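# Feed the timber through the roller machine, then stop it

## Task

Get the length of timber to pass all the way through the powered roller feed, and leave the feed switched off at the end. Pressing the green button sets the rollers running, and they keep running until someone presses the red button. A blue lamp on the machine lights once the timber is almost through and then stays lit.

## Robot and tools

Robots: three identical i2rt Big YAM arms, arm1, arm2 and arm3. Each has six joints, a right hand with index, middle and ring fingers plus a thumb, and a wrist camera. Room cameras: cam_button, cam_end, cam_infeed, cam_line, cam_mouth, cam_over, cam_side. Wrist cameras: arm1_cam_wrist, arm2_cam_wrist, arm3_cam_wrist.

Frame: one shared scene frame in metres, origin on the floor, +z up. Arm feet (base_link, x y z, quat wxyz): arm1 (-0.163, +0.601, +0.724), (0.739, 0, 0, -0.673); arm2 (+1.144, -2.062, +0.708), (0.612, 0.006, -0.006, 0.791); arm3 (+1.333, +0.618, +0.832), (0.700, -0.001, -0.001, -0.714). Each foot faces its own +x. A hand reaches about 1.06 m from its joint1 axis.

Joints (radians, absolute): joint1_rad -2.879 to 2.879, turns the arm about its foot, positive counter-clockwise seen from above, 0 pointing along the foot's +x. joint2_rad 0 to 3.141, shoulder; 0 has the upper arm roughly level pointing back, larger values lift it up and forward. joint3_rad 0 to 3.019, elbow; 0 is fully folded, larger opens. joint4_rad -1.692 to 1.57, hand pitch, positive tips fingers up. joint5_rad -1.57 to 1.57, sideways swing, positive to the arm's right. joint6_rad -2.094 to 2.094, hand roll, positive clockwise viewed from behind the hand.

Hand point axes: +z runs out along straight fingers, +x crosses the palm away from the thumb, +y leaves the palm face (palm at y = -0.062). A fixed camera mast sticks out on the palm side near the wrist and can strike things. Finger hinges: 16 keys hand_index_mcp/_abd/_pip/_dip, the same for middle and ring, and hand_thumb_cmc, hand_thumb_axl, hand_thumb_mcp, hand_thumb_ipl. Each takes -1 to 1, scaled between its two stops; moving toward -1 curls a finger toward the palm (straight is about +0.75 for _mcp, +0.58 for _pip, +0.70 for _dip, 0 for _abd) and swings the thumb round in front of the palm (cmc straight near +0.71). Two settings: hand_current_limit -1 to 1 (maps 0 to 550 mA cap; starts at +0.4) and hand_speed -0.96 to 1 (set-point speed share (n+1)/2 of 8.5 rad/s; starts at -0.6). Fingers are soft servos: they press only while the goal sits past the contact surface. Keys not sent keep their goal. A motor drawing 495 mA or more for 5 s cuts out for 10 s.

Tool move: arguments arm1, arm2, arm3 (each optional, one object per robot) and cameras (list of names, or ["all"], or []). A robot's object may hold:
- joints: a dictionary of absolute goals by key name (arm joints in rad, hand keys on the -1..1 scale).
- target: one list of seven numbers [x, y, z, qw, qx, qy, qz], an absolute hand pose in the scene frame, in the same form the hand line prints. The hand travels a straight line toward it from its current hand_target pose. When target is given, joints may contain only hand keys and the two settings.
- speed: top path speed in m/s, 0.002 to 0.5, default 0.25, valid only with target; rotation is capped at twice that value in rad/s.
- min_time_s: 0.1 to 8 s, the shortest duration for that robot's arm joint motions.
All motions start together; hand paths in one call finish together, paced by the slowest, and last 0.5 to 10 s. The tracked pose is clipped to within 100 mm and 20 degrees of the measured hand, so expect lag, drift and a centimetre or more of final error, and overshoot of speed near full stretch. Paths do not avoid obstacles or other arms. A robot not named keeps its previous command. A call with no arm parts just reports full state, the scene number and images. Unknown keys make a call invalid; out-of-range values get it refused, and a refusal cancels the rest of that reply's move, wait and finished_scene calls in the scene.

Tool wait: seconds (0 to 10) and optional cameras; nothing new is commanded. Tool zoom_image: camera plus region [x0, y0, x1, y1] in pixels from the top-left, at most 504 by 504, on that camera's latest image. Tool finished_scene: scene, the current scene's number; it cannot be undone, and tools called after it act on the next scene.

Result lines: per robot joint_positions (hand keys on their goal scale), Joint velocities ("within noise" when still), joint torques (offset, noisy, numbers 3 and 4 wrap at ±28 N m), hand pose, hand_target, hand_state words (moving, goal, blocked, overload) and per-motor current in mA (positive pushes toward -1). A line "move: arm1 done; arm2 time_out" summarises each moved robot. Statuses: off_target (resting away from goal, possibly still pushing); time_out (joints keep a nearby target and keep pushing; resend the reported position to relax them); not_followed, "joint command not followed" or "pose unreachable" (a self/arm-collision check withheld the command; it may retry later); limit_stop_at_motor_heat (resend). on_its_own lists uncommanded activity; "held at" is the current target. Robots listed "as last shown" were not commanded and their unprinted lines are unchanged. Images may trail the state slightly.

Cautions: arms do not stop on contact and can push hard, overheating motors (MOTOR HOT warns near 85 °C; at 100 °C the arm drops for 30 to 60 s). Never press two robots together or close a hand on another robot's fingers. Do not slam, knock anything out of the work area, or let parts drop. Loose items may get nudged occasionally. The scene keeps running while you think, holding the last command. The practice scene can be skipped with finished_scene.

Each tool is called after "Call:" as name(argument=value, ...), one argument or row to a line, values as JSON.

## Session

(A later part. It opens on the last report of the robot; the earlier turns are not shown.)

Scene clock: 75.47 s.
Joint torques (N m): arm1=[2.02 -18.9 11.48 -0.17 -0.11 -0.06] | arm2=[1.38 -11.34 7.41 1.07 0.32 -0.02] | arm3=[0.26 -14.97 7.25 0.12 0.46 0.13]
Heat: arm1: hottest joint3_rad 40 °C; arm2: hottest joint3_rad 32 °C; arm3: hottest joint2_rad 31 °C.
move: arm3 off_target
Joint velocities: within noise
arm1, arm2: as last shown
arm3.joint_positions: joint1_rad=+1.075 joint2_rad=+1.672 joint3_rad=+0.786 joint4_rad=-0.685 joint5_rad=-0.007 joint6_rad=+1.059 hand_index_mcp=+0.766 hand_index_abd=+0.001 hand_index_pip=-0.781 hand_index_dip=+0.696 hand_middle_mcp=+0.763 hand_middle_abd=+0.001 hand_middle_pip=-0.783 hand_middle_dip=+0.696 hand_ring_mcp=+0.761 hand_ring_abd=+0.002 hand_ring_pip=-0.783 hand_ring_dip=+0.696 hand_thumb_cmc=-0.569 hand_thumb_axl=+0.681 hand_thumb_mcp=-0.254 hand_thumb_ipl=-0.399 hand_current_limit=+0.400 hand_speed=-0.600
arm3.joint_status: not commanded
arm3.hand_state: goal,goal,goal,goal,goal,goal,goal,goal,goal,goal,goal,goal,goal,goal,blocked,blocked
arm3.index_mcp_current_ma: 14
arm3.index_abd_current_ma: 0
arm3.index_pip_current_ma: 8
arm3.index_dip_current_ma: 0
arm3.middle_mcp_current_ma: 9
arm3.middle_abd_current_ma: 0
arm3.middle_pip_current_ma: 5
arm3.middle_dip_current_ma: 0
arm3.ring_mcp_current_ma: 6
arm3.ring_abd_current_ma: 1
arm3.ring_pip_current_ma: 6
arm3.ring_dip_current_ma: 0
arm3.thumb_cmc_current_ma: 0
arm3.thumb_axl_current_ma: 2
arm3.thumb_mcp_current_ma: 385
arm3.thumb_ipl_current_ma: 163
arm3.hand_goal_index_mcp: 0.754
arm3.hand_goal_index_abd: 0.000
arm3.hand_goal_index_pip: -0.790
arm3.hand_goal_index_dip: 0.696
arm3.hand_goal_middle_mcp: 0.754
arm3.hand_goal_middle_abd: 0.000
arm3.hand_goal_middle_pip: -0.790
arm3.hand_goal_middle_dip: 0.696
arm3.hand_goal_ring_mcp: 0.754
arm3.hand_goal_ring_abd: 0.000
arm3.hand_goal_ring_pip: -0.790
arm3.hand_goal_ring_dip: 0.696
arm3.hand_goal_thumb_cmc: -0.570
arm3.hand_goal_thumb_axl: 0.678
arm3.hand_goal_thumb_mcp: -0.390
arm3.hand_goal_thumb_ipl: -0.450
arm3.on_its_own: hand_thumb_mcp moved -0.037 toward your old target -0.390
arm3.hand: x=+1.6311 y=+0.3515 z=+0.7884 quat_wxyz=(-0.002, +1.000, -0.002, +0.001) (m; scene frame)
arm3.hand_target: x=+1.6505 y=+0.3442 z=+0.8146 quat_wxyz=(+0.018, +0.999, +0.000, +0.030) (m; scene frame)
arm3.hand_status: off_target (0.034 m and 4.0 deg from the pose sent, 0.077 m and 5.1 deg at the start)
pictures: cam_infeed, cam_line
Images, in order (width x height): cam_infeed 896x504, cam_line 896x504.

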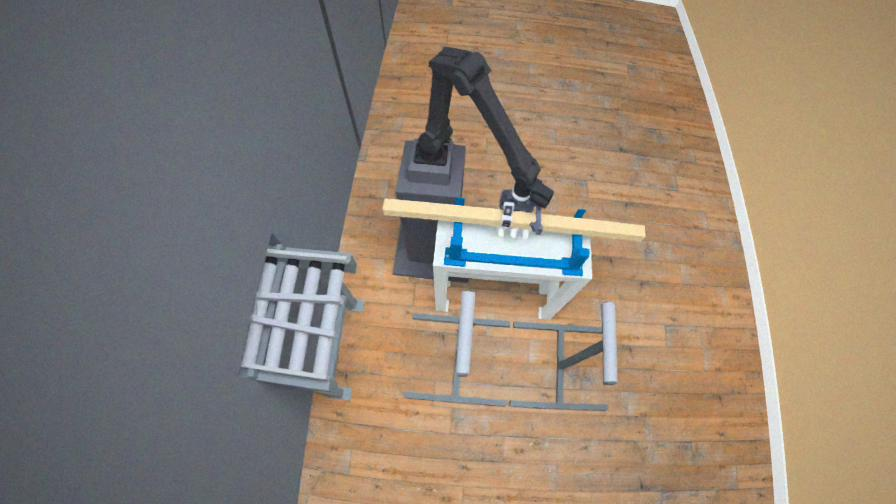

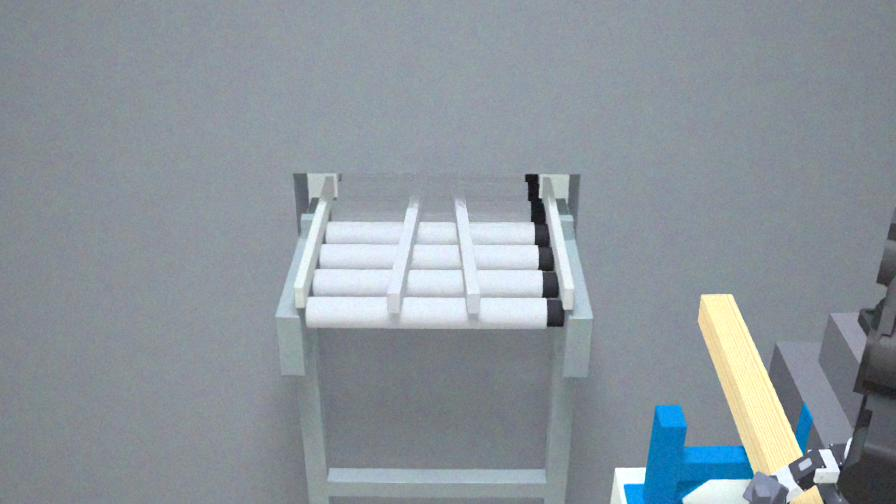

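Call:
move(
  arm3={"target":[1.648,0.338,0.885,0.0185,0.9994,0,0.0297],"speed":0.15},
)

Call:
move(
  arm3={"target":[1.62,0.24,0.93,0.028,0.9988,0,0.040],"speed":0.15},
)

Call:
move(
  arm3={"target":[1.47,0.08,0.92,0.05,0.9985,0,0.022],"speed":0.17},
  cameras=["cam_infeed"],
)

Call:
move(
  arm3={"target":[1.345,-0.080,0.90,0.056,0.9984,-0.003,0.008],"speed":0.15},
  cameras=["cam_infeed","cam_line"],
)

Scene clock: 79.73 s.
Joint torques (N m): arm1=[1.67 -18.78 11.48 -0.17 -0.11 -0.08] | arm2=[1.49 -11.34 7.39 1.09 0.31 -0.02] | arm3=[-0.79 -13.45 11.77 -0.02 0.46 -0.04]
Heat: arm1: hottest joint3_rad 40 °C; arm2: hottest joint3_rad 32 °C; arm3: hottest joint2_rad 31 °C.
move: arm3 off_target
Joint velocities: within noise
arm1, arm2: as last shown
arm3.joint_positions: joint1_rad=+1.075 joint2_rad=+1.524 joint3_rad=+0.815 joint4_rad=-0.898 joint5_rad=-0.006 joint6_rad=+1.056 hand_index_mcp=+0.766 hand_index_abd=+0.001 hand_index_pip=-0.781 hand_index_dip=+0.696 hand_middle_mcp=+0.763 hand_middle_abd=+0.001 hand_middle_pip=-0.783 hand_middle_dip=+0.696 hand_ring_mcp=+0.761 hand_ring_abd=+0.002 hand_ring_pip=-0.783 hand_ring_dip=+0.696 hand_thumb_cmc=-0.569 hand_thumb_axl=+0.681 hand_thumb_mcp=-0.254 hand_thumb_ipl=-0.399 hand_current_limit=+0.400 hand_speed=-0.600
arm3.joint_status: not commanded
arm3.hand_state: goal,goal,goal,goal,goal,goal,goal,goal,goal,goal,goal,goal,goal,goal,blocked,blocked
arm3.index_mcp_current_ma: 14
arm3.index_abd_current_ma: 0
arm3.index_pip_current_ma: 8
arm3.index_dip_current_ma: 0
arm3.middle_mcp_current_ma: 9
arm3.middle_abd_current_ma: 0
arm3.middle_pip_current_ma: 5
arm3.middle_dip_current_ma: 0
arm3.ring_mcp_current_ma: 6
arm3.ring_abd_current_ma: 1
arm3.ring_pip_current_ma: 6
arm3.ring_dip_current_ma: 0
arm3.thumb_cmc_current_ma: 0
arm3.thumb_axl_current_ma: 2
arm3.thumb_mcp_current_ma: 385
arm3.thumb_ipl_current_ma: 163
arm3.hand_goal_index_mcp: 0.754
arm3.hand_goal_index_abd: 0.000
arm3.hand_goal_index_pip: -0.790
arm3.hand_goal_index_dip: 0.696
arm3.hand_goal_middle_mcp: 0.754
arm3.hand_goal_middle_abd: 0.000
arm3.hand_goal_middle_pip: -0.790
arm3.hand_goal_middle_dip: 0.696
arm3.hand_goal_ring_mcp: 0.754
arm3.hand_goal_ring_abd: 0.000
arm3.hand_goal_ring_pip: -0.790
arm3.hand_goal_ring_dip: 0.696
arm3.hand_goal_thumb_cmc: -0.570
arm3.hand_goal_thumb_axl: 0.678
arm3.hand_goal_thumb_mcp: -0.390
arm3.hand_goal_thumb_ipl: -0.450
arm3.hand: x=+1.6172 y=+0.3594 z=+0.8466 quat_wxyz=(-0.010, +1.000, -0.001, -0.015) (m; scene frame)
arm3.hand_target: x=+1.6457 y=+0.3393 z=+0.8855 quat_wxyz=(+0.019, +0.999, +0.000, +0.029) (m; scene frame)
arm3.hand_status: off_target (0.054 m and 6.1 deg from the pose sent, 0.099 m and 4.1 deg at the start)
pictures: none

Scene clock: 81.47 s.
Joint torques (N m): arm1=[1.9 -18.78 11.51 -0.14 -0.12 -0.07] | arm2=[1.49 -11.28 7.39 1.07 0.31 -0.02] | arm3=[-0.73 -12.51 13.48 0.21 0.21 -0.01]
Heat: arm1: hottest joint3_rad 40 °C; arm2: hottest joint3_rad 32 °C; arm3: hottest joint3_rad 32 °C.
move: arm3 off_target
Joint velocities: within noise
arm1.joint_positions: joint1_rad=+0.039 joint2_rad=+1.895 joint3_rad=+2.005 joint4_rad=-1.695 joint5_rad=+0.005 joint6_rad=+0.158 hand_index_mcp=+0.754 hand_index_abd=+0.001 hand_index_pip=+0.577 hand_index_dip=+0.696 hand_middle_mcp=+0.755 hand_middle_abd=+0.001 hand_middle_pip=+0.577 hand_middle_dip=+0.696 hand_ring_mcp=+0.755 hand_ring_abd=+0.000 hand_ring_pip=+0.577 hand_ring_dip=+0.696 hand_thumb_cmc=+0.716 hand_thumb_axl=+0.677 hand_thumb_mcp=+0.223 hand_thumb_ipl=+0.168 hand_current_limit=+0.400 hand_speed=-0.600
arm1.joint_status: not commanded
arm1.hand_state: goal,goal,goal,goal,goal,goal,goal,goal,goal,goal,goal,goal,goal,goal,goal,goal
arm1.index_mcp_current_ma: 0
arm1.index_abd_current_ma: 0
arm1.index_pip_current_ma: 0
arm1.index_dip_current_ma: 0
arm1.middle_mcp_current_ma: 0
arm1.middle_abd_current_ma: 0
arm1.middle_pip_current_ma: 0
arm1.middle_dip_current_ma: 0
arm1.ring_mcp_current_ma: 0
arm1.ring_abd_current_ma: 0
arm1.ring_pip_current_ma: 0
arm1.ring_dip_current_ma: 0
arm1.thumb_cmc_current_ma: 0
arm1.thumb_axl_current_ma: 0
arm1.thumb_mcp_current_ma: -1
arm1.thumb_ipl_current_ma: 0
arm1.hand_goal_index_mcp: 0.754
arm1.hand_goal_index_abd: 0.000
arm1.hand_goal_index_pip: 0.576
arm1.hand_goal_index_dip: 0.696
arm1.hand_goal_middle_mcp: 0.754
arm1.hand_goal_middle_abd: 0.000
arm1.hand_goal_middle_pip: 0.576
arm1.hand_goal_middle_dip: 0.696
arm1.hand_goal_ring_mcp: 0.754
arm1.hand_goal_ring_abd: 0.000
arm1.hand_goal_ring_pip: 0.576
arm1.hand_goal_ring_dip: 0.696
arm1.hand_goal_thumb_cmc: 0.714
arm1.hand_goal_thumb_axl: 0.678
arm1.hand_goal_thumb_mcp: 0.226
arm1.hand_goal_thumb_ipl: 0.168
arm1.hand: x=-0.1121 y=-0.0612 z=+0.9854 quat_wxyz=(-0.007, +1.000, -0.012, -0.003) (m; scene frame)
arm1.hand_target: x=-0.1001 y=-0.0691 z=+0.9997 quat_wxyz=(+0.006, +1.000, +0.000, +0.000) (m; scene frame)
arm1.hand_status: not commanded
arm2: as last shown
arm3.joint_positions: joint1_rad=+0.835 joint2_rad=+1.514 joint3_rad=+0.947 joint4_rad=-1.008 joint5_rad=-0.019 joint6_rad=+0.816 hand_index_mcp=+0.766 hand_index_abd=+0.001 hand_index_pip=-0.781 hand_index_dip=+0.696 hand_middle_mcp=+0.764 hand_middle_abd=+0.001 hand_middle_pip=-0.783 hand_middle_dip=+0.696 hand_ring_mcp=+0.763 hand_ring_abd=+0.002 hand_ring_pip=-0.783 hand_ring_dip=+0.696 hand_thumb_cmc=-0.569 hand_thumb_axl=+0.681 hand_thumb_mcp=-0.254 hand_thumb_ipl=-0.399 hand_current_limit=+0.400 hand_speed=-0.600
arm3.joint_status: not commanded
arm3.hand_state: goal,goal,goal,goal,goal,goal,goal,goal,goal,goal,goal,goal,goal,goal,blocked,blocked
arm3.index_mcp_current_ma: 14
arm3.index_abd_current_ma: 0
arm3.index_pip_current_ma: 8
arm3.index_dip_current_ma: 0
arm3.middle_mcp_current_ma: 10
arm3.middle_abd_current_ma: 0
arm3.middle_pip_current_ma: 5
arm3.middle_dip_current_ma: 0
arm3.ring_mcp_current_ma: 9
arm3.ring_abd_current_ma: 1
arm3.ring_pip_current_ma: 6
arm3.ring_dip_current_ma: 0
arm3.thumb_cmc_current_ma: 0
arm3.thumb_axl_current_ma: 2
arm3.thumb_mcp_current_ma: 385
arm3.thumb_ipl_current_ma: 163
arm3.hand_goal_index_mcp: 0.754
arm3.hand_goal_index_abd: 0.000
arm3.hand_goal_index_pip: -0.790
arm3.hand_goal_index_dip: 0.696
arm3.hand_goal_middle_mcp: 0.754
arm3.hand_goal_middle_abd: 0.000
arm3.hand_goal_middle_pip: -0.790
arm3.hand_goal_middle_dip: 0.696
arm3.hand_goal_ring_mcp: 0.754
arm3.hand_goal_ring_abd: 0.000
arm3.hand_goal_ring_pip: -0.790
arm3.hand_goal_ring_dip: 0.696
arm3.hand_goal_thumb_cmc: -0.570
arm3.hand_goal_thumb_axl: 0.678
arm3.hand_goal_thumb_mcp: -0.390
arm3.hand_goal_thumb_ipl: -0.450
arm3.hand: x=+1.5953 y=+0.2680 z=+0.8904 quat_wxyz=(-0.007, +1.000, -0.001, +0.005) (m; scene frame)
arm3.hand_target: x=+1.6177 y=+0.2423 z=+0.9311 quat_wxyz=(+0.028, +0.999, +0.000, +0.040) (m; scene frame)
arm3.hand_status: off_target (0.054 m and 5.7 deg from the pose sent, 0.146 m and 7.7 deg at the start)
pictures: none

Scene clock: 83.73 s.
Joint torques (N m): arm1=[1.85 -18.78 11.49 -0.18 -0.12 -0.07] | arm2=[1.55 -11.28 7.38 1.09 0.32 -0.02] | arm3=[-0.73 -14.68 13.63 0.8 0.06 -0.02]
Heat: arm1: hottest joint3_rad 40 °C; arm2: hottest joint3_rad 32 °C; arm3: hottest joint3_rad 32 °C.
move: arm3 off_target
Joint velocities: within noise
arm1: as last shown
arm2.joint_positions: joint1_rad=+0.360 joint2_rad=+1.471 joint3_rad=+1.378 joint4_rad=-1.503 joint5_rad=-0.010 joint6_rad=+0.625 hand_index_mcp=+0.755 hand_index_abd=+0.000 hand_index_pip=+0.577 hand_index_dip=+0.696 hand_middle_mcp=-0.325 hand_middle_abd=+0.000 hand_middle_pip=-0.296 hand_middle_dip=+0.119 hand_ring_mcp=-0.327 hand_ring_abd=+0.000 hand_ring_pip=-0.297 hand_ring_dip=+0.119 hand_thumb_cmc=+0.715 hand_thumb_axl=+0.677 hand_thumb_mcp=+0.224 hand_thumb_ipl=+0.168 hand_current_limit=+0.400 hand_speed=-0.600
arm2.joint_status: not commanded
arm2.hand_state: goal,goal,goal,goal,goal,goal,goal,goal,goal,goal,goal,goal,goal,goal,goal,goal
arm2.index_mcp_current_ma: 1
arm2.index_abd_current_ma: 0
arm2.index_pip_current_ma: 1
arm2.index_dip_current_ma: 0
arm2.middle_mcp_current_ma: 38
arm2.middle_abd_current_ma: 0
arm2.middle_pip_current_ma: 5
arm2.middle_dip_current_ma: 3
arm2.ring_mcp_current_ma: 31
arm2.ring_abd_current_ma: 0
arm2.ring_pip_current_ma: 4
arm2.ring_dip_current_ma: 3
arm2.thumb_cmc_current_ma: 1
arm2.thumb_axl_current_ma: -1
arm2.thumb_mcp_current_ma: -3
arm2.thumb_ipl_current_ma: 0
arm2.hand_goal_index_mcp: 0.754
arm2.hand_goal_index_abd: 0.000
arm2.hand_goal_index_pip: 0.576
arm2.hand_goal_index_dip: 0.696
arm2.hand_goal_middle_mcp: -0.342
arm2.hand_goal_middle_abd: 0.000
arm2.hand_goal_middle_pip: -0.300
arm2.hand_goal_middle_dip: 0.116
arm2.hand_goal_ring_mcp: -0.342
arm2.hand_goal_ring_abd: 0.000
arm2.hand_goal_ring_pip: -0.300
arm2.hand_goal_ring_dip: 0.116
arm2.hand_goal_thumb_cmc: 0.714
arm2.hand_goal_thumb_axl: 0.678
arm2.hand_goal_thumb_mcp: 0.226
arm2.hand_goal_thumb_ipl: 0.168
arm2.hand: x=+0.9214 y=-1.6339 z=+0.9450 quat_wxyz=(+0.002, +0.005, +1.000, -0.005) (m; scene frame)
arm2.hand_target: x=+0.9191 y=-1.6340 z=+0.9449 quat_wxyz=(+0.000, +0.000, +1.000, +0.000) (m; scene frame)
arm2.hand_status: not commanded
arm3.joint_positions: joint1_rad=+0.360 joint2_rad=+1.654 joint3_rad=+1.068 joint4_rad=-0.998 joint5_rad=-0.010 joint6_rad=+0.345 hand_index_mcp=+0.766 hand_index_abd=+0.001 hand_index_pip=-0.781 hand_index_dip=+0.696 hand_middle_mcp=+0.764 hand_middle_abd=+0.001 hand_middle_pip=-0.783 hand_middle_dip=+0.696 hand_ring_mcp=+0.762 hand_ring_abd=+0.002 hand_ring_pip=-0.783 hand_ring_dip=+0.696 hand_thumb_cmc=-0.569 hand_thumb_axl=+0.681 hand_thumb_mcp=-0.254 hand_thumb_ipl=-0.399 hand_current_limit=+0.400 hand_speed=-0.600
arm3.joint_status: not commanded
arm3.hand_state: goal,goal,goal,goal,goal,goal,goal,goal,goal,goal,goal,goal,goal,goal,blocked,blocked
arm3.index_mcp_current_ma: 14
arm3.index_abd_current_ma: 0
arm3.index_pip_current_ma: 8
arm3.index_dip_current_ma: 0
arm3.middle_mcp_current_ma: 10
arm3.middle_abd_current_ma: 0
arm3.middle_pip_current_ma: 5
arm3.middle_dip_current_ma: 0
arm3.ring_mcp_current_ma: 8
arm3.ring_abd_current_ma: 1
arm3.ring_pip_current_ma: 6
arm3.ring_dip_current_ma: 0
arm3.thumb_cmc_current_ma: 0
arm3.thumb_axl_current_ma: 2
arm3.thumb_mcp_current_ma: 385
arm3.thumb_ipl_current_ma: 163
arm3.hand_goal_index_mcp: 0.754
arm3.hand_goal_index_abd: 0.000
arm3.hand_goal_index_pip: -0.790
arm3.hand_goal_index_dip: 0.696
arm3.hand_goal_middle_mcp: 0.754
arm3.hand_goal_middle_abd: 0.000
arm3.hand_goal_middle_pip: -0.790
arm3.hand_goal_middle_dip: 0.696
arm3.hand_goal_ring_mcp: 0.754
arm3.hand_goal_ring_abd: 0.000
arm3.hand_goal_ring_pip: -0.790
arm3.hand_goal_ring_dip: 0.696
arm3.hand_goal_thumb_cmc: -0.570
arm3.hand_goal_thumb_axl: 0.678
arm3.hand_goal_thumb_mcp: -0.390
arm3.hand_goal_thumb_ipl: -0.450
arm3.hand: x=+1.4560 y=+0.1226 z=+0.8750 quat_wxyz=(-0.006, +1.000, -0.003, +0.002) (m; scene frame)
arm3.hand_target: x=+1.4686 y=+0.0843 z=+0.9220 quat_wxyz=(+0.050, +0.999, +0.000, +0.022) (m; scene frame)
arm3.hand_status: off_target (0.064 m and 6.9 deg from the pose sent, 0.228 m and 6.8 deg at the start)
pictures: cam_infeed
Images, in order (width x height): cam_infeed 896x504.

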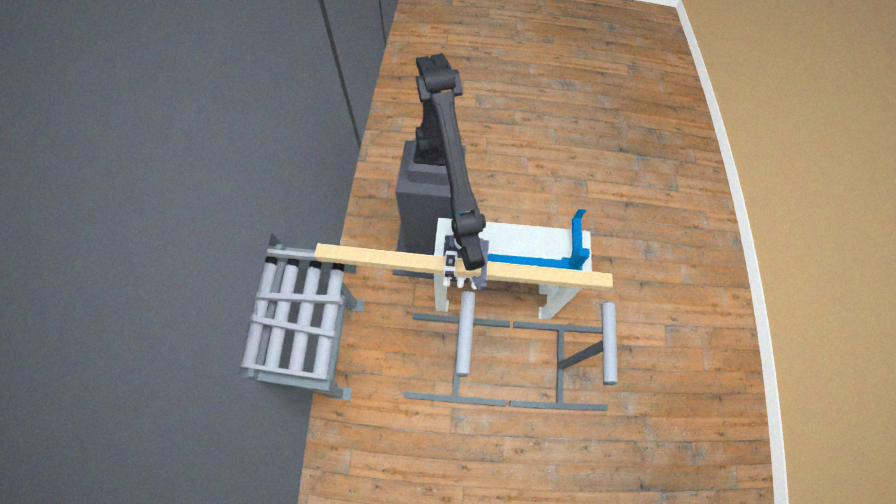

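Scene clock: 86.00 s.
Joint torques (N m): arm1=[1.96 -18.9 11.49 -0.14 -0.11 -0.09] | arm2=[1.44 -11.34 7.42 1.07 0.32 -0.02] | arm3=[-0.26 -20.6 14.13 0.24 -0.07 -0.02]
Heat: arm1: hottest joint3_rad 40 °C; arm2: hottest joint3_rad 32 °C; arm3: hottest joint3_rad 33 °C.
move: arm3 off_target
Joint velocities: within noise
arm1, arm2: as last shown
arm3.joint_positions: joint1_rad=+0.078 joint2_rad=+2.002 joint3_rad=+1.486 joint4_rad=-1.059 joint5_rad=-0.008 joint6_rad=+0.070 hand_index_mcp=+0.766 hand_index_abd=+0.001 hand_index_pip=-0.781 hand_index_dip=+0.696 hand_middle_mcp=+0.764 hand_middle_abd=+0.001 hand_middle_pip=-0.783 hand_middle_dip=+0.696 hand_ring_mcp=+0.763 hand_ring_abd=+0.002 hand_ring_pip=-0.783 hand_ring_dip=+0.696 hand_thumb_cmc=-0.569 hand_thumb_axl=+0.681 hand_thumb_mcp=-0.254 hand_thumb_ipl=-0.399 hand_current_limit=+0.400 hand_speed=-0.600
arm3.joint_status: not commanded
arm3.hand_state: goal,goal,goal,goal,goal,goal,goal,goal,goal,goal,goal,goal,goal,goal,blocked,blocked
arm3.index_mcp_current_ma: 14
arm3.index_abd_current_ma: 0
arm3.index_pip_current_ma: 8
arm3.index_dip_current_ma: 0
arm3.middle_mcp_current_ma: 10
arm3.middle_abd_current_ma: 0
arm3.middle_pip_current_ma: 5
arm3.middle_dip_current_ma: 0
arm3.ring_mcp_current_ma: 9
arm3.ring_abd_current_ma: 1
arm3.ring_pip_current_ma: 6
arm3.ring_dip_current_ma: 0
arm3.thumb_cmc_current_ma: 0
arm3.thumb_axl_current_ma: 2
arm3.thumb_mcp_current_ma: 385
arm3.thumb_ipl_current_ma: 163
arm3.hand_goal_index_mcp: 0.754
arm3.hand_goal_index_abd: 0.000
arm3.hand_goal_index_pip: -0.790
arm3.hand_goal_index_dip: 0.696
arm3.hand_goal_middle_mcp: 0.754
arm3.hand_goal_middle_abd: 0.000
arm3.hand_goal_middle_pip: -0.790
arm3.hand_goal_middle_dip: 0.696
arm3.hand_goal_ring_mcp: 0.754
arm3.hand_goal_ring_abd: 0.000
arm3.hand_goal_ring_pip: -0.790
arm3.hand_goal_ring_dip: 0.696
arm3.hand_goal_thumb_cmc: -0.570
arm3.hand_goal_thumb_axl: 0.678
arm3.hand_goal_thumb_mcp: -0.390
arm3.hand_goal_thumb_ipl: -0.450
arm3.hand: x=+1.3431 y=-0.0387 z=+0.8430 quat_wxyz=(-0.001, +1.000, -0.006, +0.003) (m; scene frame)
arm3.hand_target: x=+1.3448 y=-0.0751 z=+0.9016 quat_wxyz=(+0.056, +0.998, -0.003, +0.008) (m; scene frame)
arm3.hand_status: off_target (0.070 m and 6.6 deg from the pose sent, 0.232 m and 7.2 deg at the start)
pictures: cam_infeed, cam_line
Images, in order (width x height): cam_infeed 896x504, cam_line 896x504.

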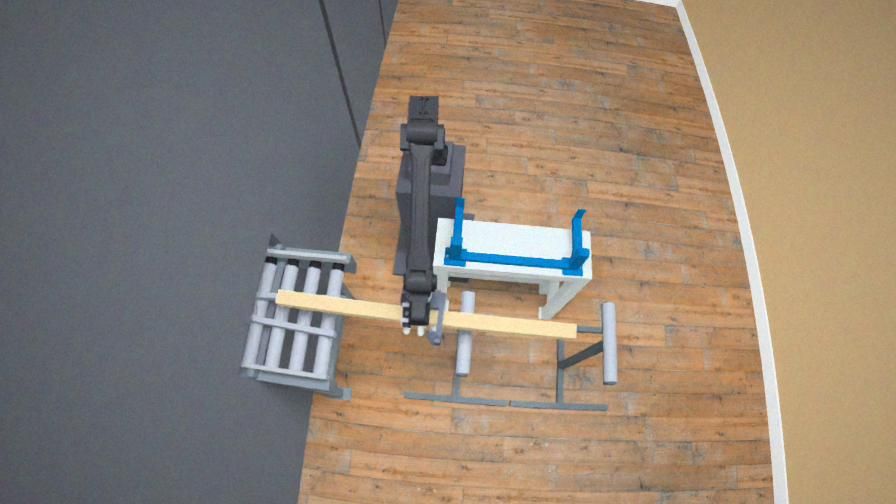

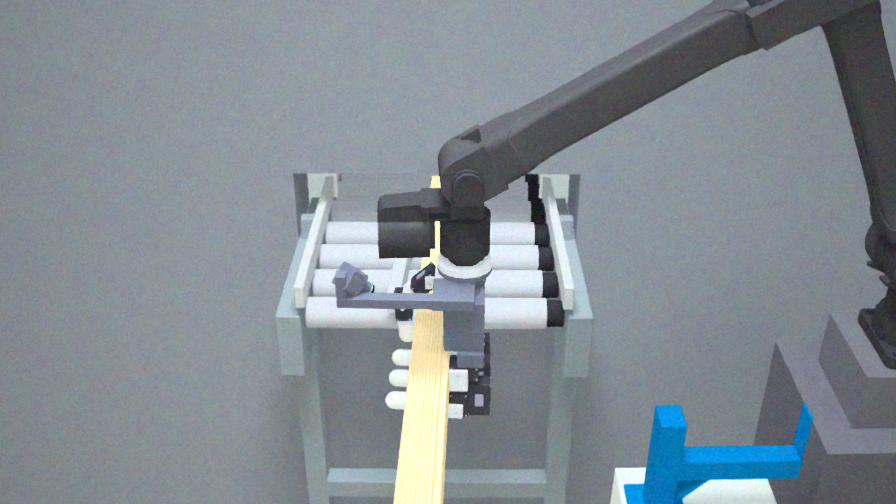

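Call:
move(
  arm3={"target":[1.345,-0.068,0.86,0.056,0.9984,0.006,0.006],"speed":0.1},
  cameras=["cam_line"],
)

Scene clock: 95.67 s.
Joint torques (N m): arm1=[1.79 -18.67 11.51 -0.16 -0.13 -0.07] | arm2=[1.55 -11.4 7.38 1.07 0.32 -0.02] | arm3=[-0.79 -21.42 9.5 1.03 0.04 -0.02]
Heat: arm1: hottest joint3_rad 41 °C; arm2: hottest joint3_rad 32 °C; arm3: hottest joint3_rad 35 °C.
move: arm3 off_target
Joint velocities: within noise
arm1, arm2: as last shown
arm3.joint_positions: joint1_rad=+0.078 joint2_rad=+2.037 joint3_rad=+1.460 joint4_rad=-0.978 joint5_rad=-0.008 joint6_rad=+0.052 hand_index_mcp=+0.766 hand_index_abd=+0.001 hand_index_pip=-0.781 hand_index_dip=+0.696 hand_middle_mcp=+0.764 hand_middle_abd=+0.001 hand_middle_pip=-0.783 hand_middle_dip=+0.696 hand_ring_mcp=+0.763 hand_ring_abd=+0.002 hand_ring_pip=-0.783 hand_ring_dip=+0.696 hand_thumb_cmc=-0.569 hand_thumb_axl=+0.681 hand_thumb_mcp=-0.254 hand_thumb_ipl=-0.399 hand_current_limit=+0.400 hand_speed=-0.600
arm3.joint_status: not commanded
arm3.hand_state: goal,goal,goal,goal,goal,goal,goal,goal,goal,goal,goal,goal,goal,goal,blocked,blocked
arm3.index_mcp_current_ma: 14
arm3.index_abd_current_ma: 0
arm3.index_pip_current_ma: 8
arm3.index_dip_current_ma: 0
arm3.middle_mcp_current_ma: 10
arm3.middle_abd_current_ma: 0
arm3.middle_pip_current_ma: 5
arm3.middle_dip_current_ma: 0
arm3.ring_mcp_current_ma: 9
arm3.ring_abd_current_ma: 1
arm3.ring_pip_current_ma: 6
arm3.ring_dip_current_ma: 0
arm3.thumb_cmc_current_ma: 0
arm3.thumb_axl_current_ma: 2
arm3.thumb_mcp_current_ma: 385
arm3.thumb_ipl_current_ma: 163
arm3.hand_goal_index_mcp: 0.754
arm3.hand_goal_index_abd: 0.000
arm3.hand_goal_index_pip: -0.790
arm3.hand_goal_index_dip: 0.696
arm3.hand_goal_middle_mcp: 0.754
arm3.hand_goal_middle_abd: 0.000
arm3.hand_goal_middle_pip: -0.790
arm3.hand_goal_middle_dip: 0.696
arm3.hand_goal_ring_mcp: 0.754
arm3.hand_goal_ring_abd: 0.000
arm3.hand_goal_ring_pip: -0.790
arm3.hand_goal_ring_dip: 0.696
arm3.hand_goal_thumb_cmc: -0.570
arm3.hand_goal_thumb_axl: 0.678
arm3.hand_goal_thumb_mcp: -0.390
arm3.hand_goal_thumb_ipl: -0.450
arm3.hand: x=+1.3448 y=-0.0428 z=+0.8169 quat_wxyz=(+0.009, +1.000, +0.003, +0.004) (m; scene frame)
arm3.hand_target: x=+1.3450 y=-0.0662 z=+0.8605 quat_wxyz=(+0.056, +0.998, +0.006, +0.006) (m; scene frame)
arm3.hand_status: off_target (0.050 m and 5.4 deg from the pose sent, 0.034 m and 6.7 deg at the start)
pictures: cam_line
Images, in order (width x height): cam_line 896x504.

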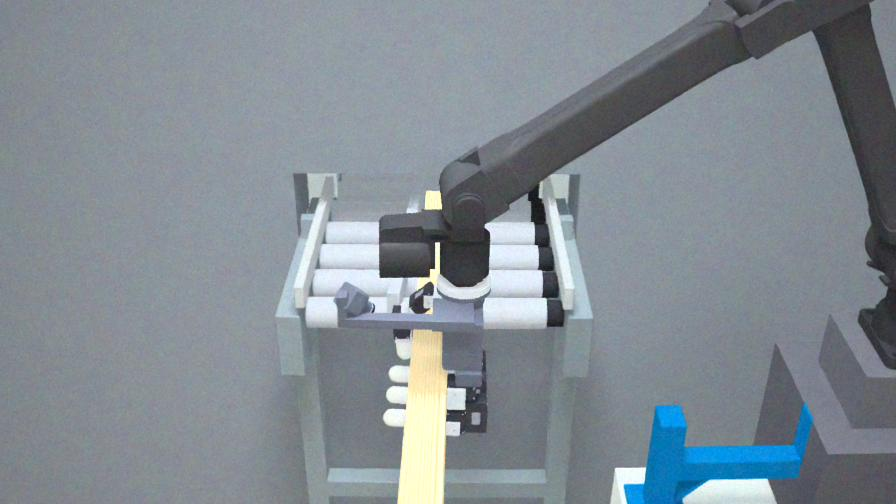

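Call:
move(
  arm3={"target":[1.345,-0.060,0.822,0.055,0.9984,0.010,0.005],"speed":0.08},
  cameras=["cam_line","cam_mouth"],
)

Scene clock: 100.67 s.
Joint torques (N m): arm1=[1.96 -18.73 11.52 -0.13 -0.13 -0.07] | arm2=[1.55 -11.28 7.41 1.09 0.31 -0.02] | arm3=[-0.5 -21.25 8.94 0.99 0.1 -0.05]
Heat: arm1: hottest joint3_rad 41 °C; arm2: hottest joint3_rad 32 °C; arm3: hottest joint3_rad 35 °C.
move: arm3 off_target
Joint velocities: within noise
arm1, arm2: as last shown
arm3.joint_positions: joint1_rad=+0.078 joint2_rad=+2.069 joint3_rad=+1.403 joint4_rad=-0.888 joint5_rad=-0.007 joint6_rad=+0.044 hand_index_mcp=+0.766 hand_index_abd=+0.001 hand_index_pip=-0.781 hand_index_dip=+0.696 hand_middle_mcp=+0.764 hand_middle_abd=+0.001 hand_middle_pip=-0.783 hand_middle_dip=+0.696 hand_ring_mcp=+0.763 hand_ring_abd=+0.002 hand_ring_pip=-0.783 hand_ring_dip=+0.696 hand_thumb_cmc=-0.569 hand_thumb_axl=+0.681 hand_thumb_mcp=-0.254 hand_thumb_ipl=-0.399 hand_current_limit=+0.400 hand_speed=-0.600
arm3.joint_status: not commanded
arm3.hand_state: goal,goal,goal,goal,goal,goal,goal,goal,goal,goal,goal,goal,goal,goal,blocked,blocked
arm3.index_mcp_current_ma: 14
arm3.index_abd_current_ma: 0
arm3.index_pip_current_ma: 8
arm3.index_dip_current_ma: 0
arm3.middle_mcp_current_ma: 10
arm3.middle_abd_current_ma: 0
arm3.middle_pip_current_ma: 5
arm3.middle_dip_current_ma: 0
arm3.ring_mcp_current_ma: 9
arm3.ring_abd_current_ma: 1
arm3.ring_pip_current_ma: 6
arm3.ring_dip_current_ma: 0
arm3.thumb_cmc_current_ma: 0
arm3.thumb_axl_current_ma: 2
arm3.thumb_mcp_current_ma: 385
arm3.thumb_ipl_current_ma: 163
arm3.hand_goal_index_mcp: 0.754
arm3.hand_goal_index_abd: 0.000
arm3.hand_goal_index_pip: -0.790
arm3.hand_goal_index_dip: 0.696
arm3.hand_goal_middle_mcp: 0.754
arm3.hand_goal_middle_abd: 0.000
arm3.hand_goal_middle_pip: -0.790
arm3.hand_goal_middle_dip: 0.696
arm3.hand_goal_ring_mcp: 0.754
arm3.hand_goal_ring_abd: 0.000
arm3.hand_goal_ring_pip: -0.790
arm3.hand_goal_ring_dip: 0.696
arm3.hand_goal_thumb_cmc: -0.570
arm3.hand_goal_thumb_axl: 0.678
arm3.hand_goal_thumb_mcp: -0.390
arm3.hand_goal_thumb_ipl: -0.450
arm3.hand: x=+1.3448 y=-0.0336 z=+0.7816 quat_wxyz=(+0.010, +1.000, +0.007, +0.004) (m; scene frame)
arm3.hand_target: x=+1.3449 y=-0.0583 z=+0.8225 quat_wxyz=(+0.055, +0.998, +0.010, +0.005) (m; scene frame)
arm3.hand_status: off_target (0.048 m and 5.2 deg from the pose sent, 0.018 m and 5.3 deg at the start)
pictures: cam_line, cam_mouth
Images, in order (width x height): cam_line 896x504, cam_mouth 896x504.

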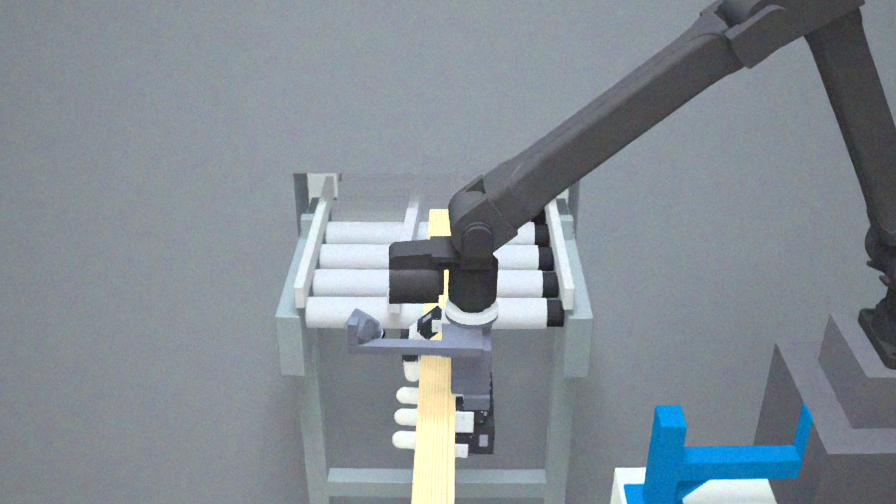

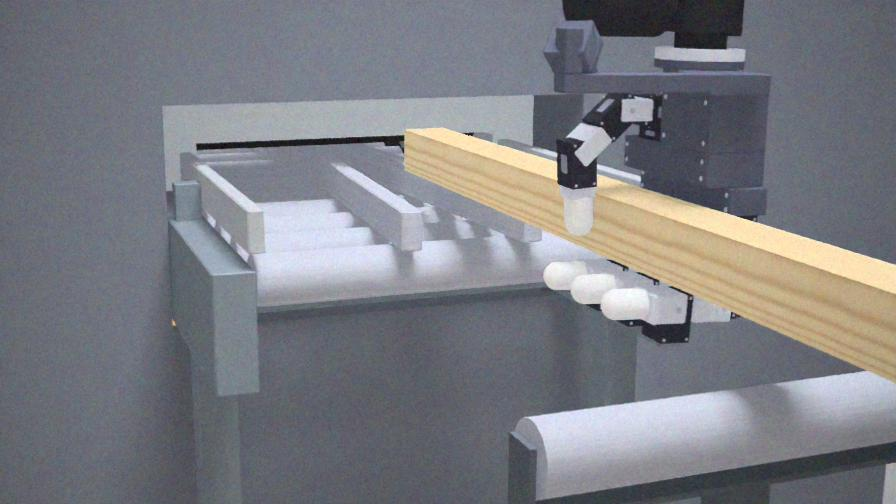

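Call:
move(
  arm3={"target":[1.345,-0.070,0.822,0.055,0.9984,0.014,0.005],"speed":0.08},
  cameras=["cam_line","cam_mouth"],
)

Scene clock: 104.83 s.
Joint torques (N m): arm1=[1.85 -18.84 11.52 -0.12 -0.11 -0.07] | arm2=[1.49 -11.34 7.42 1.07 0.32 -0.02] | arm3=[-0.85 -20.95 11.45 0.53 0.05 -0.03]
Heat: arm1: hottest joint3_rad 42 °C; arm2: hottest joint3_rad 33 °C; arm3: hottest joint3_rad 35 °C.
move: arm3 off_target
Joint velocities: within noise
arm1, arm2: as last shown
arm3.joint_positions: joint1_rad=+0.078 joint2_rad=+2.079 joint3_rad=+1.403 joint4_rad=-0.888 joint5_rad=-0.007 joint6_rad=+0.034 hand_index_mcp=+0.766 hand_index_abd=+0.001 hand_index_pip=-0.781 hand_index_dip=+0.696 hand_middle_mcp=+0.764 hand_middle_abd=+0.001 hand_middle_pip=-0.783 hand_middle_dip=+0.696 hand_ring_mcp=+0.763 hand_ring_abd=+0.002 hand_ring_pip=-0.783 hand_ring_dip=+0.696 hand_thumb_cmc=-0.569 hand_thumb_axl=+0.681 hand_thumb_mcp=-0.254 hand_thumb_ipl=-0.399 hand_current_limit=+0.400 hand_speed=-0.600
arm3.joint_status: not commanded
arm3.hand_state: goal,goal,goal,goal,goal,goal,goal,goal,goal,goal,goal,goal,goal,goal,blocked,blocked
arm3.index_mcp_current_ma: 14
arm3.index_abd_current_ma: 0
arm3.index_pip_current_ma: 8
arm3.index_dip_current_ma: 0
arm3.middle_mcp_current_ma: 10
arm3.middle_abd_current_ma: 0
arm3.middle_pip_current_ma: 5
arm3.middle_dip_current_ma: 0
arm3.ring_mcp_current_ma: 9
arm3.ring_abd_current_ma: 1
arm3.ring_pip_current_ma: 6
arm3.ring_dip_current_ma: 0
arm3.thumb_cmc_current_ma: 0
arm3.thumb_axl_current_ma: 2
arm3.thumb_mcp_current_ma: 385
arm3.thumb_ipl_current_ma: 163
arm3.hand_goal_index_mcp: 0.754
arm3.hand_goal_index_abd: 0.000
arm3.hand_goal_index_pip: -0.790
arm3.hand_goal_index_dip: 0.696
arm3.hand_goal_middle_mcp: 0.754
arm3.hand_goal_middle_abd: 0.000
arm3.hand_goal_middle_pip: -0.790
arm3.hand_goal_middle_dip: 0.696
arm3.hand_goal_ring_mcp: 0.754
arm3.hand_goal_ring_abd: 0.000
arm3.hand_goal_ring_pip: -0.790
arm3.hand_goal_ring_dip: 0.696
arm3.hand_goal_thumb_cmc: -0.570
arm3.hand_goal_thumb_axl: 0.678
arm3.hand_goal_thumb_mcp: -0.390
arm3.hand_goal_thumb_ipl: -0.450
arm3.hand: x=+1.3455 y=-0.0320 z=+0.7754 quat_wxyz=(+0.005, +1.000, +0.012, +0.003) (m; scene frame)
arm3.hand_target: x=+1.3448 y=-0.0669 z=+0.8235 quat_wxyz=(+0.055, +0.998, +0.014, +0.005) (m; scene frame)
arm3.hand_status: off_target (0.060 m and 5.8 deg from the pose sent, 0.054 m and 5.3 deg at the start)
pictures: cam_line, cam_mouth
Images, in order (width x height): cam_line 896x504, cam_mouth 896x504.

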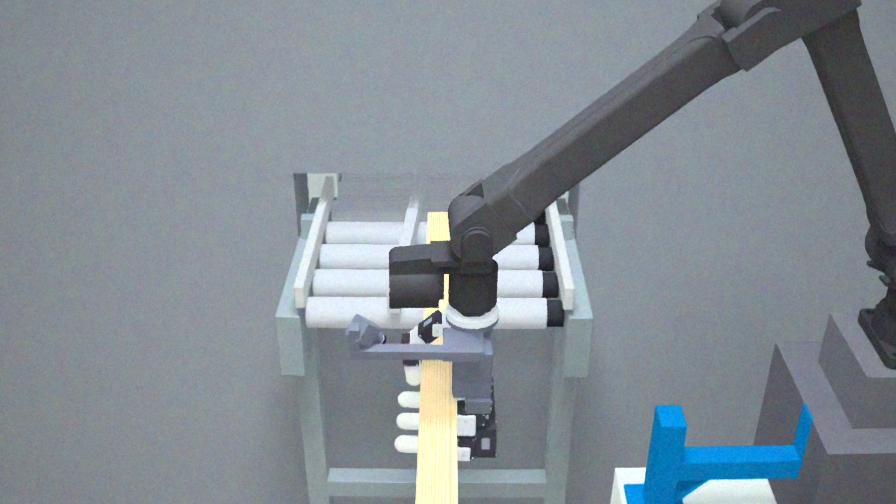

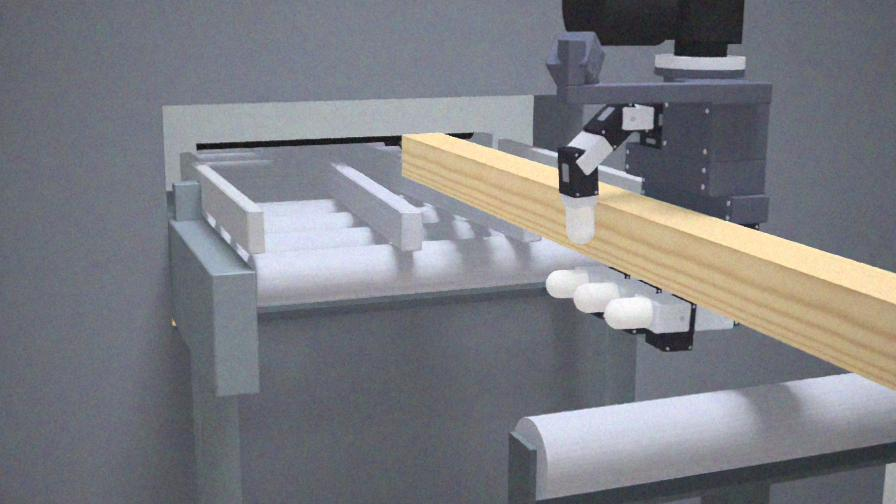

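Call:
move(
  arm3={"target":[1.345,-0.085,0.825,0.055,0.9984,0.014,0.005],"speed":0.08},
  cameras=["cam_line"],
)

Scene clock: 109.03 s.
Joint torques (N m): arm1=[1.79 -18.73 11.54 -0.17 -0.11 -0.06] | arm2=[1.44 -11.34 7.38 1.09 0.31 -0.02] | arm3=[-1.03 -21.3 12.9 0.28 0.09 -0.04]
Heat: arm1: hottest joint3_rad 42 °C; arm2: hottest joint3_rad 33 °C; arm3: hottest joint3_rad 35 °C.
move: arm3 off_target
Joint velocities: within noise
arm1, arm2: as last shown
arm3.joint_positions: joint1_rad=+0.078 joint2_rad=+2.102 joint3_rad=+1.442 joint4_rad=-0.910 joint5_rad=-0.007 joint6_rad=+0.032 hand_index_mcp=+0.766 hand_index_abd=+0.001 hand_index_pip=-0.781 hand_index_dip=+0.696 hand_middle_mcp=+0.764 hand_middle_abd=+0.001 hand_middle_pip=-0.783 hand_middle_dip=+0.696 hand_ring_mcp=+0.763 hand_ring_abd=+0.002 hand_ring_pip=-0.783 hand_ring_dip=+0.696 hand_thumb_cmc=-0.569 hand_thumb_axl=+0.681 hand_thumb_mcp=-0.254 hand_thumb_ipl=-0.399 hand_current_limit=+0.400 hand_speed=-0.600
arm3.joint_status: not commanded
arm3.hand_state: goal,goal,goal,goal,goal,goal,goal,goal,goal,goal,goal,goal,goal,goal,blocked,blocked
arm3.index_mcp_current_ma: 14
arm3.index_abd_current_ma: 0
arm3.index_pip_current_ma: 8
arm3.index_dip_current_ma: 0
arm3.middle_mcp_current_ma: 10
arm3.middle_abd_current_ma: 0
arm3.middle_pip_current_ma: 5
arm3.middle_dip_current_ma: 0
arm3.ring_mcp_current_ma: 9
arm3.ring_abd_current_ma: 1
arm3.ring_pip_current_ma: 6
arm3.ring_dip_current_ma: 0
arm3.thumb_cmc_current_ma: 0
arm3.thumb_axl_current_ma: 2
arm3.thumb_mcp_current_ma: 385
arm3.thumb_ipl_current_ma: 163
arm3.hand_goal_index_mcp: 0.754
arm3.hand_goal_index_abd: 0.000
arm3.hand_goal_index_pip: -0.790
arm3.hand_goal_index_dip: 0.696
arm3.hand_goal_middle_mcp: 0.754
arm3.hand_goal_middle_abd: 0.000
arm3.hand_goal_middle_pip: -0.790
arm3.hand_goal_middle_dip: 0.696
arm3.hand_goal_ring_mcp: 0.754
arm3.hand_goal_ring_abd: 0.000
arm3.hand_goal_ring_pip: -0.790
arm3.hand_goal_ring_dip: 0.696
arm3.hand_goal_thumb_cmc: -0.570
arm3.hand_goal_thumb_axl: 0.678
arm3.hand_goal_thumb_mcp: -0.390
arm3.hand_goal_thumb_ipl: -0.450
arm3.hand: x=+1.3462 y=-0.0411 z=+0.7741 quat_wxyz=(+0.002, +1.000, +0.013, +0.003) (m; scene frame)
arm3.hand_target: x=+1.3448 y=-0.0808 z=+0.8270 quat_wxyz=(+0.055, +0.998, +0.014, +0.005) (m; scene frame)
arm3.hand_status: off_target (0.067 m and 6.1 deg from the pose sent, 0.073 m and 5.8 deg at the start)
pictures: cam_line
Images, in order (width x height): cam_line 896x504.

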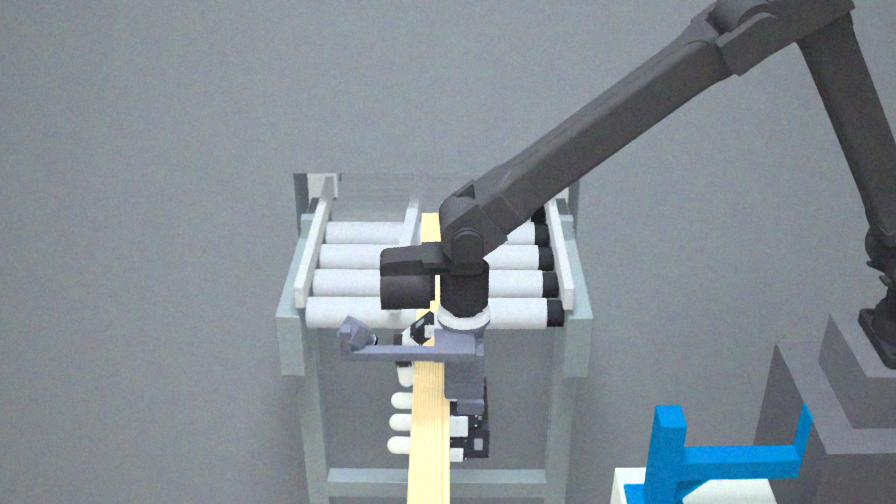

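Call:
move(
  arm3={"target":[1.345,-0.080,0.788,0.053,0.9985,0.014,0.004],"speed":0.07},
  cameras=["cam_line","cam_mouth"],
)

Call:
move(
  arm3={"target":[1.345,-0.074,0.772,0.05,0.9987,0.013,0.003],"speed":0.05},
  cameras=["cam_line","cam_mouth"],
)

Scene clock: 114.87 s.
Joint torques (N m): arm1=[1.85 -18.67 11.51 -0.17 -0.12 -0.07] | arm2=[1.38 -11.34 7.41 1.09 0.31 -0.02] | arm3=[-0.85 -21.6 10.04 1.03 0.1 -0.03]
Heat: arm1: hottest joint3_rad 42 °C; arm2: hottest joint3_rad 33 °C; arm3: hottest joint3_rad 35 °C.
move: arm3 off_target
Joint velocities: within noise
arm1, arm2: as last shown
arm3.joint_positions: joint1_rad=+0.078 joint2_rad=+2.160 joint3_rad=+1.442 joint4_rad=-0.855 joint5_rad=-0.006 joint6_rad=+0.032 hand_index_mcp=+0.766 hand_index_abd=+0.001 hand_index_pip=-0.781 hand_index_dip=+0.696 hand_middle_mcp=+0.764 hand_middle_abd=+0.001 hand_middle_pip=-0.783 hand_middle_dip=+0.696 hand_ring_mcp=+0.763 hand_ring_abd=+0.002 hand_ring_pip=-0.783 hand_ring_dip=+0.696 hand_thumb_cmc=-0.569 hand_thumb_axl=+0.681 hand_thumb_mcp=-0.254 hand_thumb_ipl=-0.399 hand_current_limit=+0.400 hand_speed=-0.600
arm3.joint_status: not commanded
arm3.hand_state: goal,goal,goal,goal,goal,goal,goal,goal,goal,goal,goal,goal,goal,goal,blocked,blocked
arm3.index_mcp_current_ma: 14
arm3.index_abd_current_ma: 0
arm3.index_pip_current_ma: 8
arm3.index_dip_current_ma: 0
arm3.middle_mcp_current_ma: 10
arm3.middle_abd_current_ma: 0
arm3.middle_pip_current_ma: 5
arm3.middle_dip_current_ma: 0
arm3.ring_mcp_current_ma: 9
arm3.ring_abd_current_ma: 1
arm3.ring_pip_current_ma: 6
arm3.ring_dip_current_ma: 0
arm3.thumb_cmc_current_ma: 0
arm3.thumb_axl_current_ma: 2
arm3.thumb_mcp_current_ma: 385
arm3.thumb_ipl_current_ma: 163
arm3.hand_goal_index_mcp: 0.754
arm3.hand_goal_index_abd: 0.000
arm3.hand_goal_index_pip: -0.790
arm3.hand_goal_index_dip: 0.696
arm3.hand_goal_middle_mcp: 0.754
arm3.hand_goal_middle_abd: 0.000
arm3.hand_goal_middle_pip: -0.790
arm3.hand_goal_middle_dip: 0.696
arm3.hand_goal_ring_mcp: 0.754
arm3.hand_goal_ring_abd: 0.000
arm3.hand_goal_ring_pip: -0.790
arm3.hand_goal_ring_dip: 0.696
arm3.hand_goal_thumb_cmc: -0.570
arm3.hand_goal_thumb_axl: 0.678
arm3.hand_goal_thumb_mcp: -0.390
arm3.hand_goal_thumb_ipl: -0.450
arm3.hand: x=+1.3461 y=-0.0427 z=+0.7417 quat_wxyz=(+0.000, +1.000, +0.013, +0.003) (m; scene frame)
arm3.hand_target: x=+1.3449 y=-0.0772 z=+0.7893 quat_wxyz=(+0.053, +0.998, +0.014, +0.004) (m; scene frame)
arm3.hand_status: off_target (0.059 m and 6.1 deg from the pose sent, 0.041 m and 5.9 deg at the start)
pictures: cam_line, cam_mouth
Images, in order (width x height): cam_line 896x504, cam_mouth 896x504.

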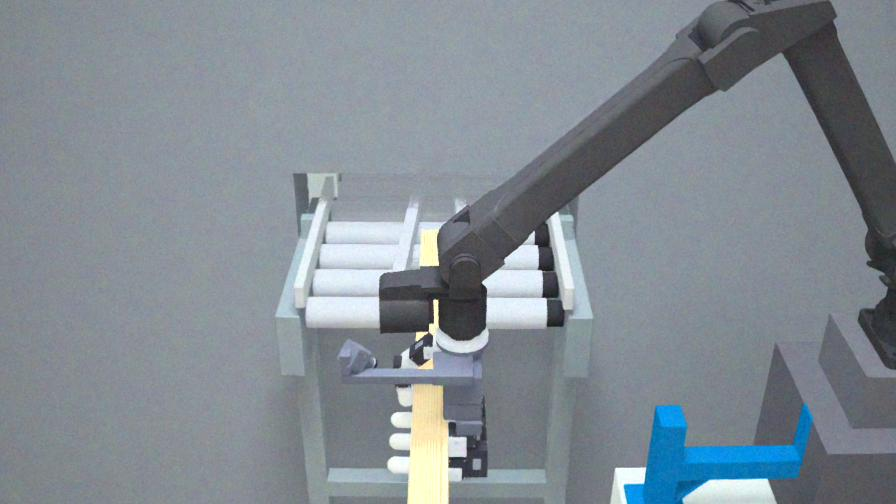

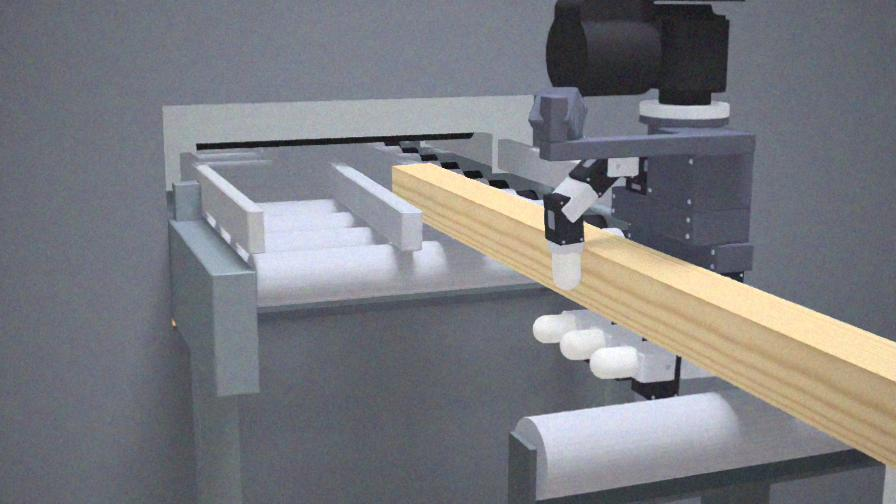

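Scene clock: 116.00 s.
Joint torques (N m): arm1=[1.9 -18.61 11.54 -0.14 -0.11 -0.07] | arm2=[1.44 -11.34 7.38 1.09 0.31 -0.02] | arm3=[-0.67 -21.6 8.51 1.01 0.11 0]
Heat: arm1: hottest joint3_rad 42 °C; arm2: hottest joint3_rad 33 °C; arm3: hottest joint3_rad 35 °C.
move: arm3 off_target
Joint velocities: within noise
arm1.joint_positions: joint1_rad=+0.039 joint2_rad=+1.895 joint3_rad=+2.005 joint4_rad=-1.695 joint5_rad=+0.005 joint6_rad=+0.158 hand_index_mcp=+0.754 hand_index_abd=+0.001 hand_index_pip=+0.577 hand_index_dip=+0.696 hand_middle_mcp=+0.755 hand_middle_abd=+0.001 hand_middle_pip=+0.577 hand_middle_dip=+0.696 hand_ring_mcp=+0.755 hand_ring_abd=+0.000 hand_ring_pip=+0.577 hand_ring_dip=+0.696 hand_thumb_cmc=+0.716 hand_thumb_axl=+0.677 hand_thumb_mcp=+0.223 hand_thumb_ipl=+0.168 hand_current_limit=+0.400 hand_speed=-0.600
arm1.joint_status: not commanded
arm1.hand_state: goal,goal,goal,goal,goal,goal,goal,goal,goal,goal,goal,goal,goal,goal,goal,goal
arm1.index_mcp_current_ma: 0
arm1.index_abd_current_ma: 0
arm1.index_pip_current_ma: 0
arm1.index_dip_current_ma: 0
arm1.middle_mcp_current_ma: 0
arm1.middle_abd_current_ma: 0
arm1.middle_pip_current_ma: 0
arm1.middle_dip_current_ma: 0
arm1.ring_mcp_current_ma: 0
arm1.ring_abd_current_ma: 0
arm1.ring_pip_current_ma: 0
arm1.ring_dip_current_ma: 0
arm1.thumb_cmc_current_ma: 0
arm1.thumb_axl_current_ma: 0
arm1.thumb_mcp_current_ma: -1
arm1.thumb_ipl_current_ma: 0
arm1.hand_goal_index_mcp: 0.754
arm1.hand_goal_index_abd: 0.000
arm1.hand_goal_index_pip: 0.576
arm1.hand_goal_index_dip: 0.696
arm1.hand_goal_middle_mcp: 0.754
arm1.hand_goal_middle_abd: 0.000
arm1.hand_goal_middle_pip: 0.576
arm1.hand_goal_middle_dip: 0.696
arm1.hand_goal_ring_mcp: 0.754
arm1.hand_goal_ring_abd: 0.000
arm1.hand_goal_ring_pip: 0.576
arm1.hand_goal_ring_dip: 0.696
arm1.hand_goal_thumb_cmc: 0.714
arm1.hand_goal_thumb_axl: 0.678
arm1.hand_goal_thumb_mcp: 0.226
arm1.hand_goal_thumb_ipl: 0.168
arm1.hand: x=-0.1121 y=-0.0612 z=+0.9854 quat_wxyz=(-0.007, +1.000, -0.012, -0.003) (m; scene frame)
arm1.hand_target: x=-0.1001 y=-0.0691 z=+0.9997 quat_wxyz=(+0.006, +1.000, +0.000, +0.000) (m; scene frame)
arm1.hand_status: not commanded
arm2: as last shown
arm3.joint_positions: joint1_rad=+0.078 joint2_rad=+2.174 joint3_rad=+1.442 joint4_rad=-0.826 joint5_rad=-0.005 joint6_rad=+0.032 hand_index_mcp=+0.766 hand_index_abd=+0.001 hand_index_pip=-0.781 hand_index_dip=+0.696 hand_middle_mcp=+0.764 hand_middle_abd=+0.001 hand_middle_pip=-0.783 hand_middle_dip=+0.696 hand_ring_mcp=+0.763 hand_ring_abd=+0.002 hand_ring_pip=-0.783 hand_ring_dip=+0.696 hand_thumb_cmc=-0.569 hand_thumb_axl=+0.681 hand_thumb_mcp=-0.254 hand_thumb_ipl=-0.399 hand_current_limit=+0.400 hand_speed=-0.600
arm3.joint_status: not commanded
arm3.hand_state: goal,goal,goal,goal,goal,goal,goal,goal,goal,goal,goal,goal,goal,goal,blocked,blocked
arm3.index_mcp_current_ma: 14
arm3.index_abd_current_ma: 0
arm3.index_pip_current_ma: 8
arm3.index_dip_current_ma: 0
arm3.middle_mcp_current_ma: 10
arm3.middle_abd_current_ma: 0
arm3.middle_pip_current_ma: 5
arm3.middle_dip_current_ma: 0
arm3.ring_mcp_current_ma: 9
arm3.ring_abd_current_ma: 1
arm3.ring_pip_current_ma: 6
arm3.ring_dip_current_ma: 0
arm3.thumb_cmc_current_ma: 0
arm3.thumb_axl_current_ma: 2
arm3.thumb_mcp_current_ma: 385
arm3.thumb_ipl_current_ma: 163
arm3.hand_goal_index_mcp: 0.754
arm3.hand_goal_index_abd: 0.000
arm3.hand_goal_index_pip: -0.790
arm3.hand_goal_index_dip: 0.696
arm3.hand_goal_middle_mcp: 0.754
arm3.hand_goal_middle_abd: 0.000
arm3.hand_goal_middle_pip: -0.790
arm3.hand_goal_middle_dip: 0.696
arm3.hand_goal_ring_mcp: 0.754
arm3.hand_goal_ring_abd: 0.000
arm3.hand_goal_ring_pip: -0.790
arm3.hand_goal_ring_dip: 0.696
arm3.hand_goal_thumb_cmc: -0.570
arm3.hand_goal_thumb_axl: 0.678
arm3.hand_goal_thumb_mcp: -0.390
arm3.hand_goal_thumb_ipl: -0.450
arm3.hand: x=+1.3461 y=-0.0470 z=+0.7357 quat_wxyz=(+0.008, +1.000, +0.013, +0.002) (m; scene frame)
arm3.hand_target: x=+1.3450 y=-0.0726 z=+0.7728 quat_wxyz=(+0.050, +0.999, +0.013, +0.003) (m; scene frame)
arm3.hand_status: off_target (0.045 m and 4.8 deg from the pose sent, 0.044 m and 5.7 deg at the start)
pictures: cam_line, cam_mouth
Images, in order (width x height): cam_line 896x504, cam_mouth 896x504.

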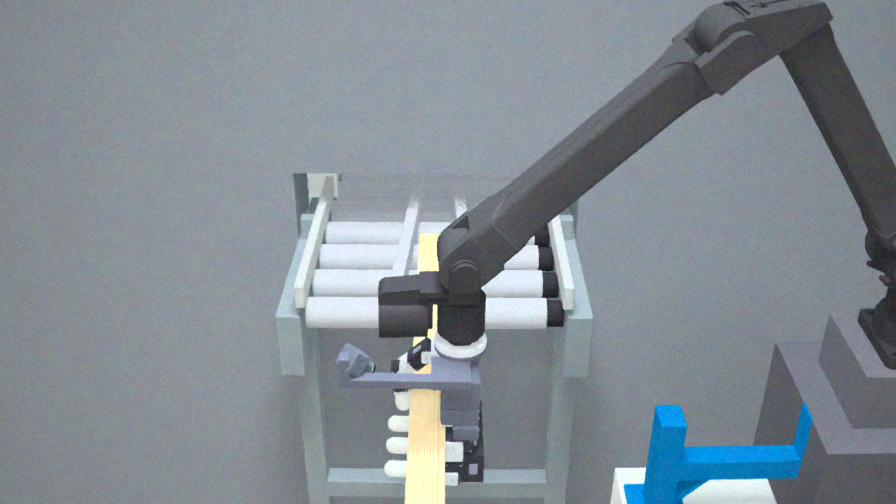

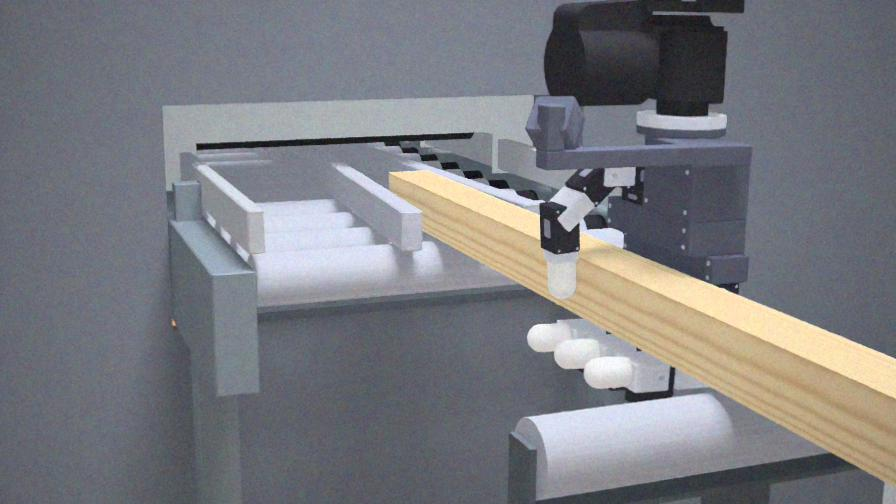

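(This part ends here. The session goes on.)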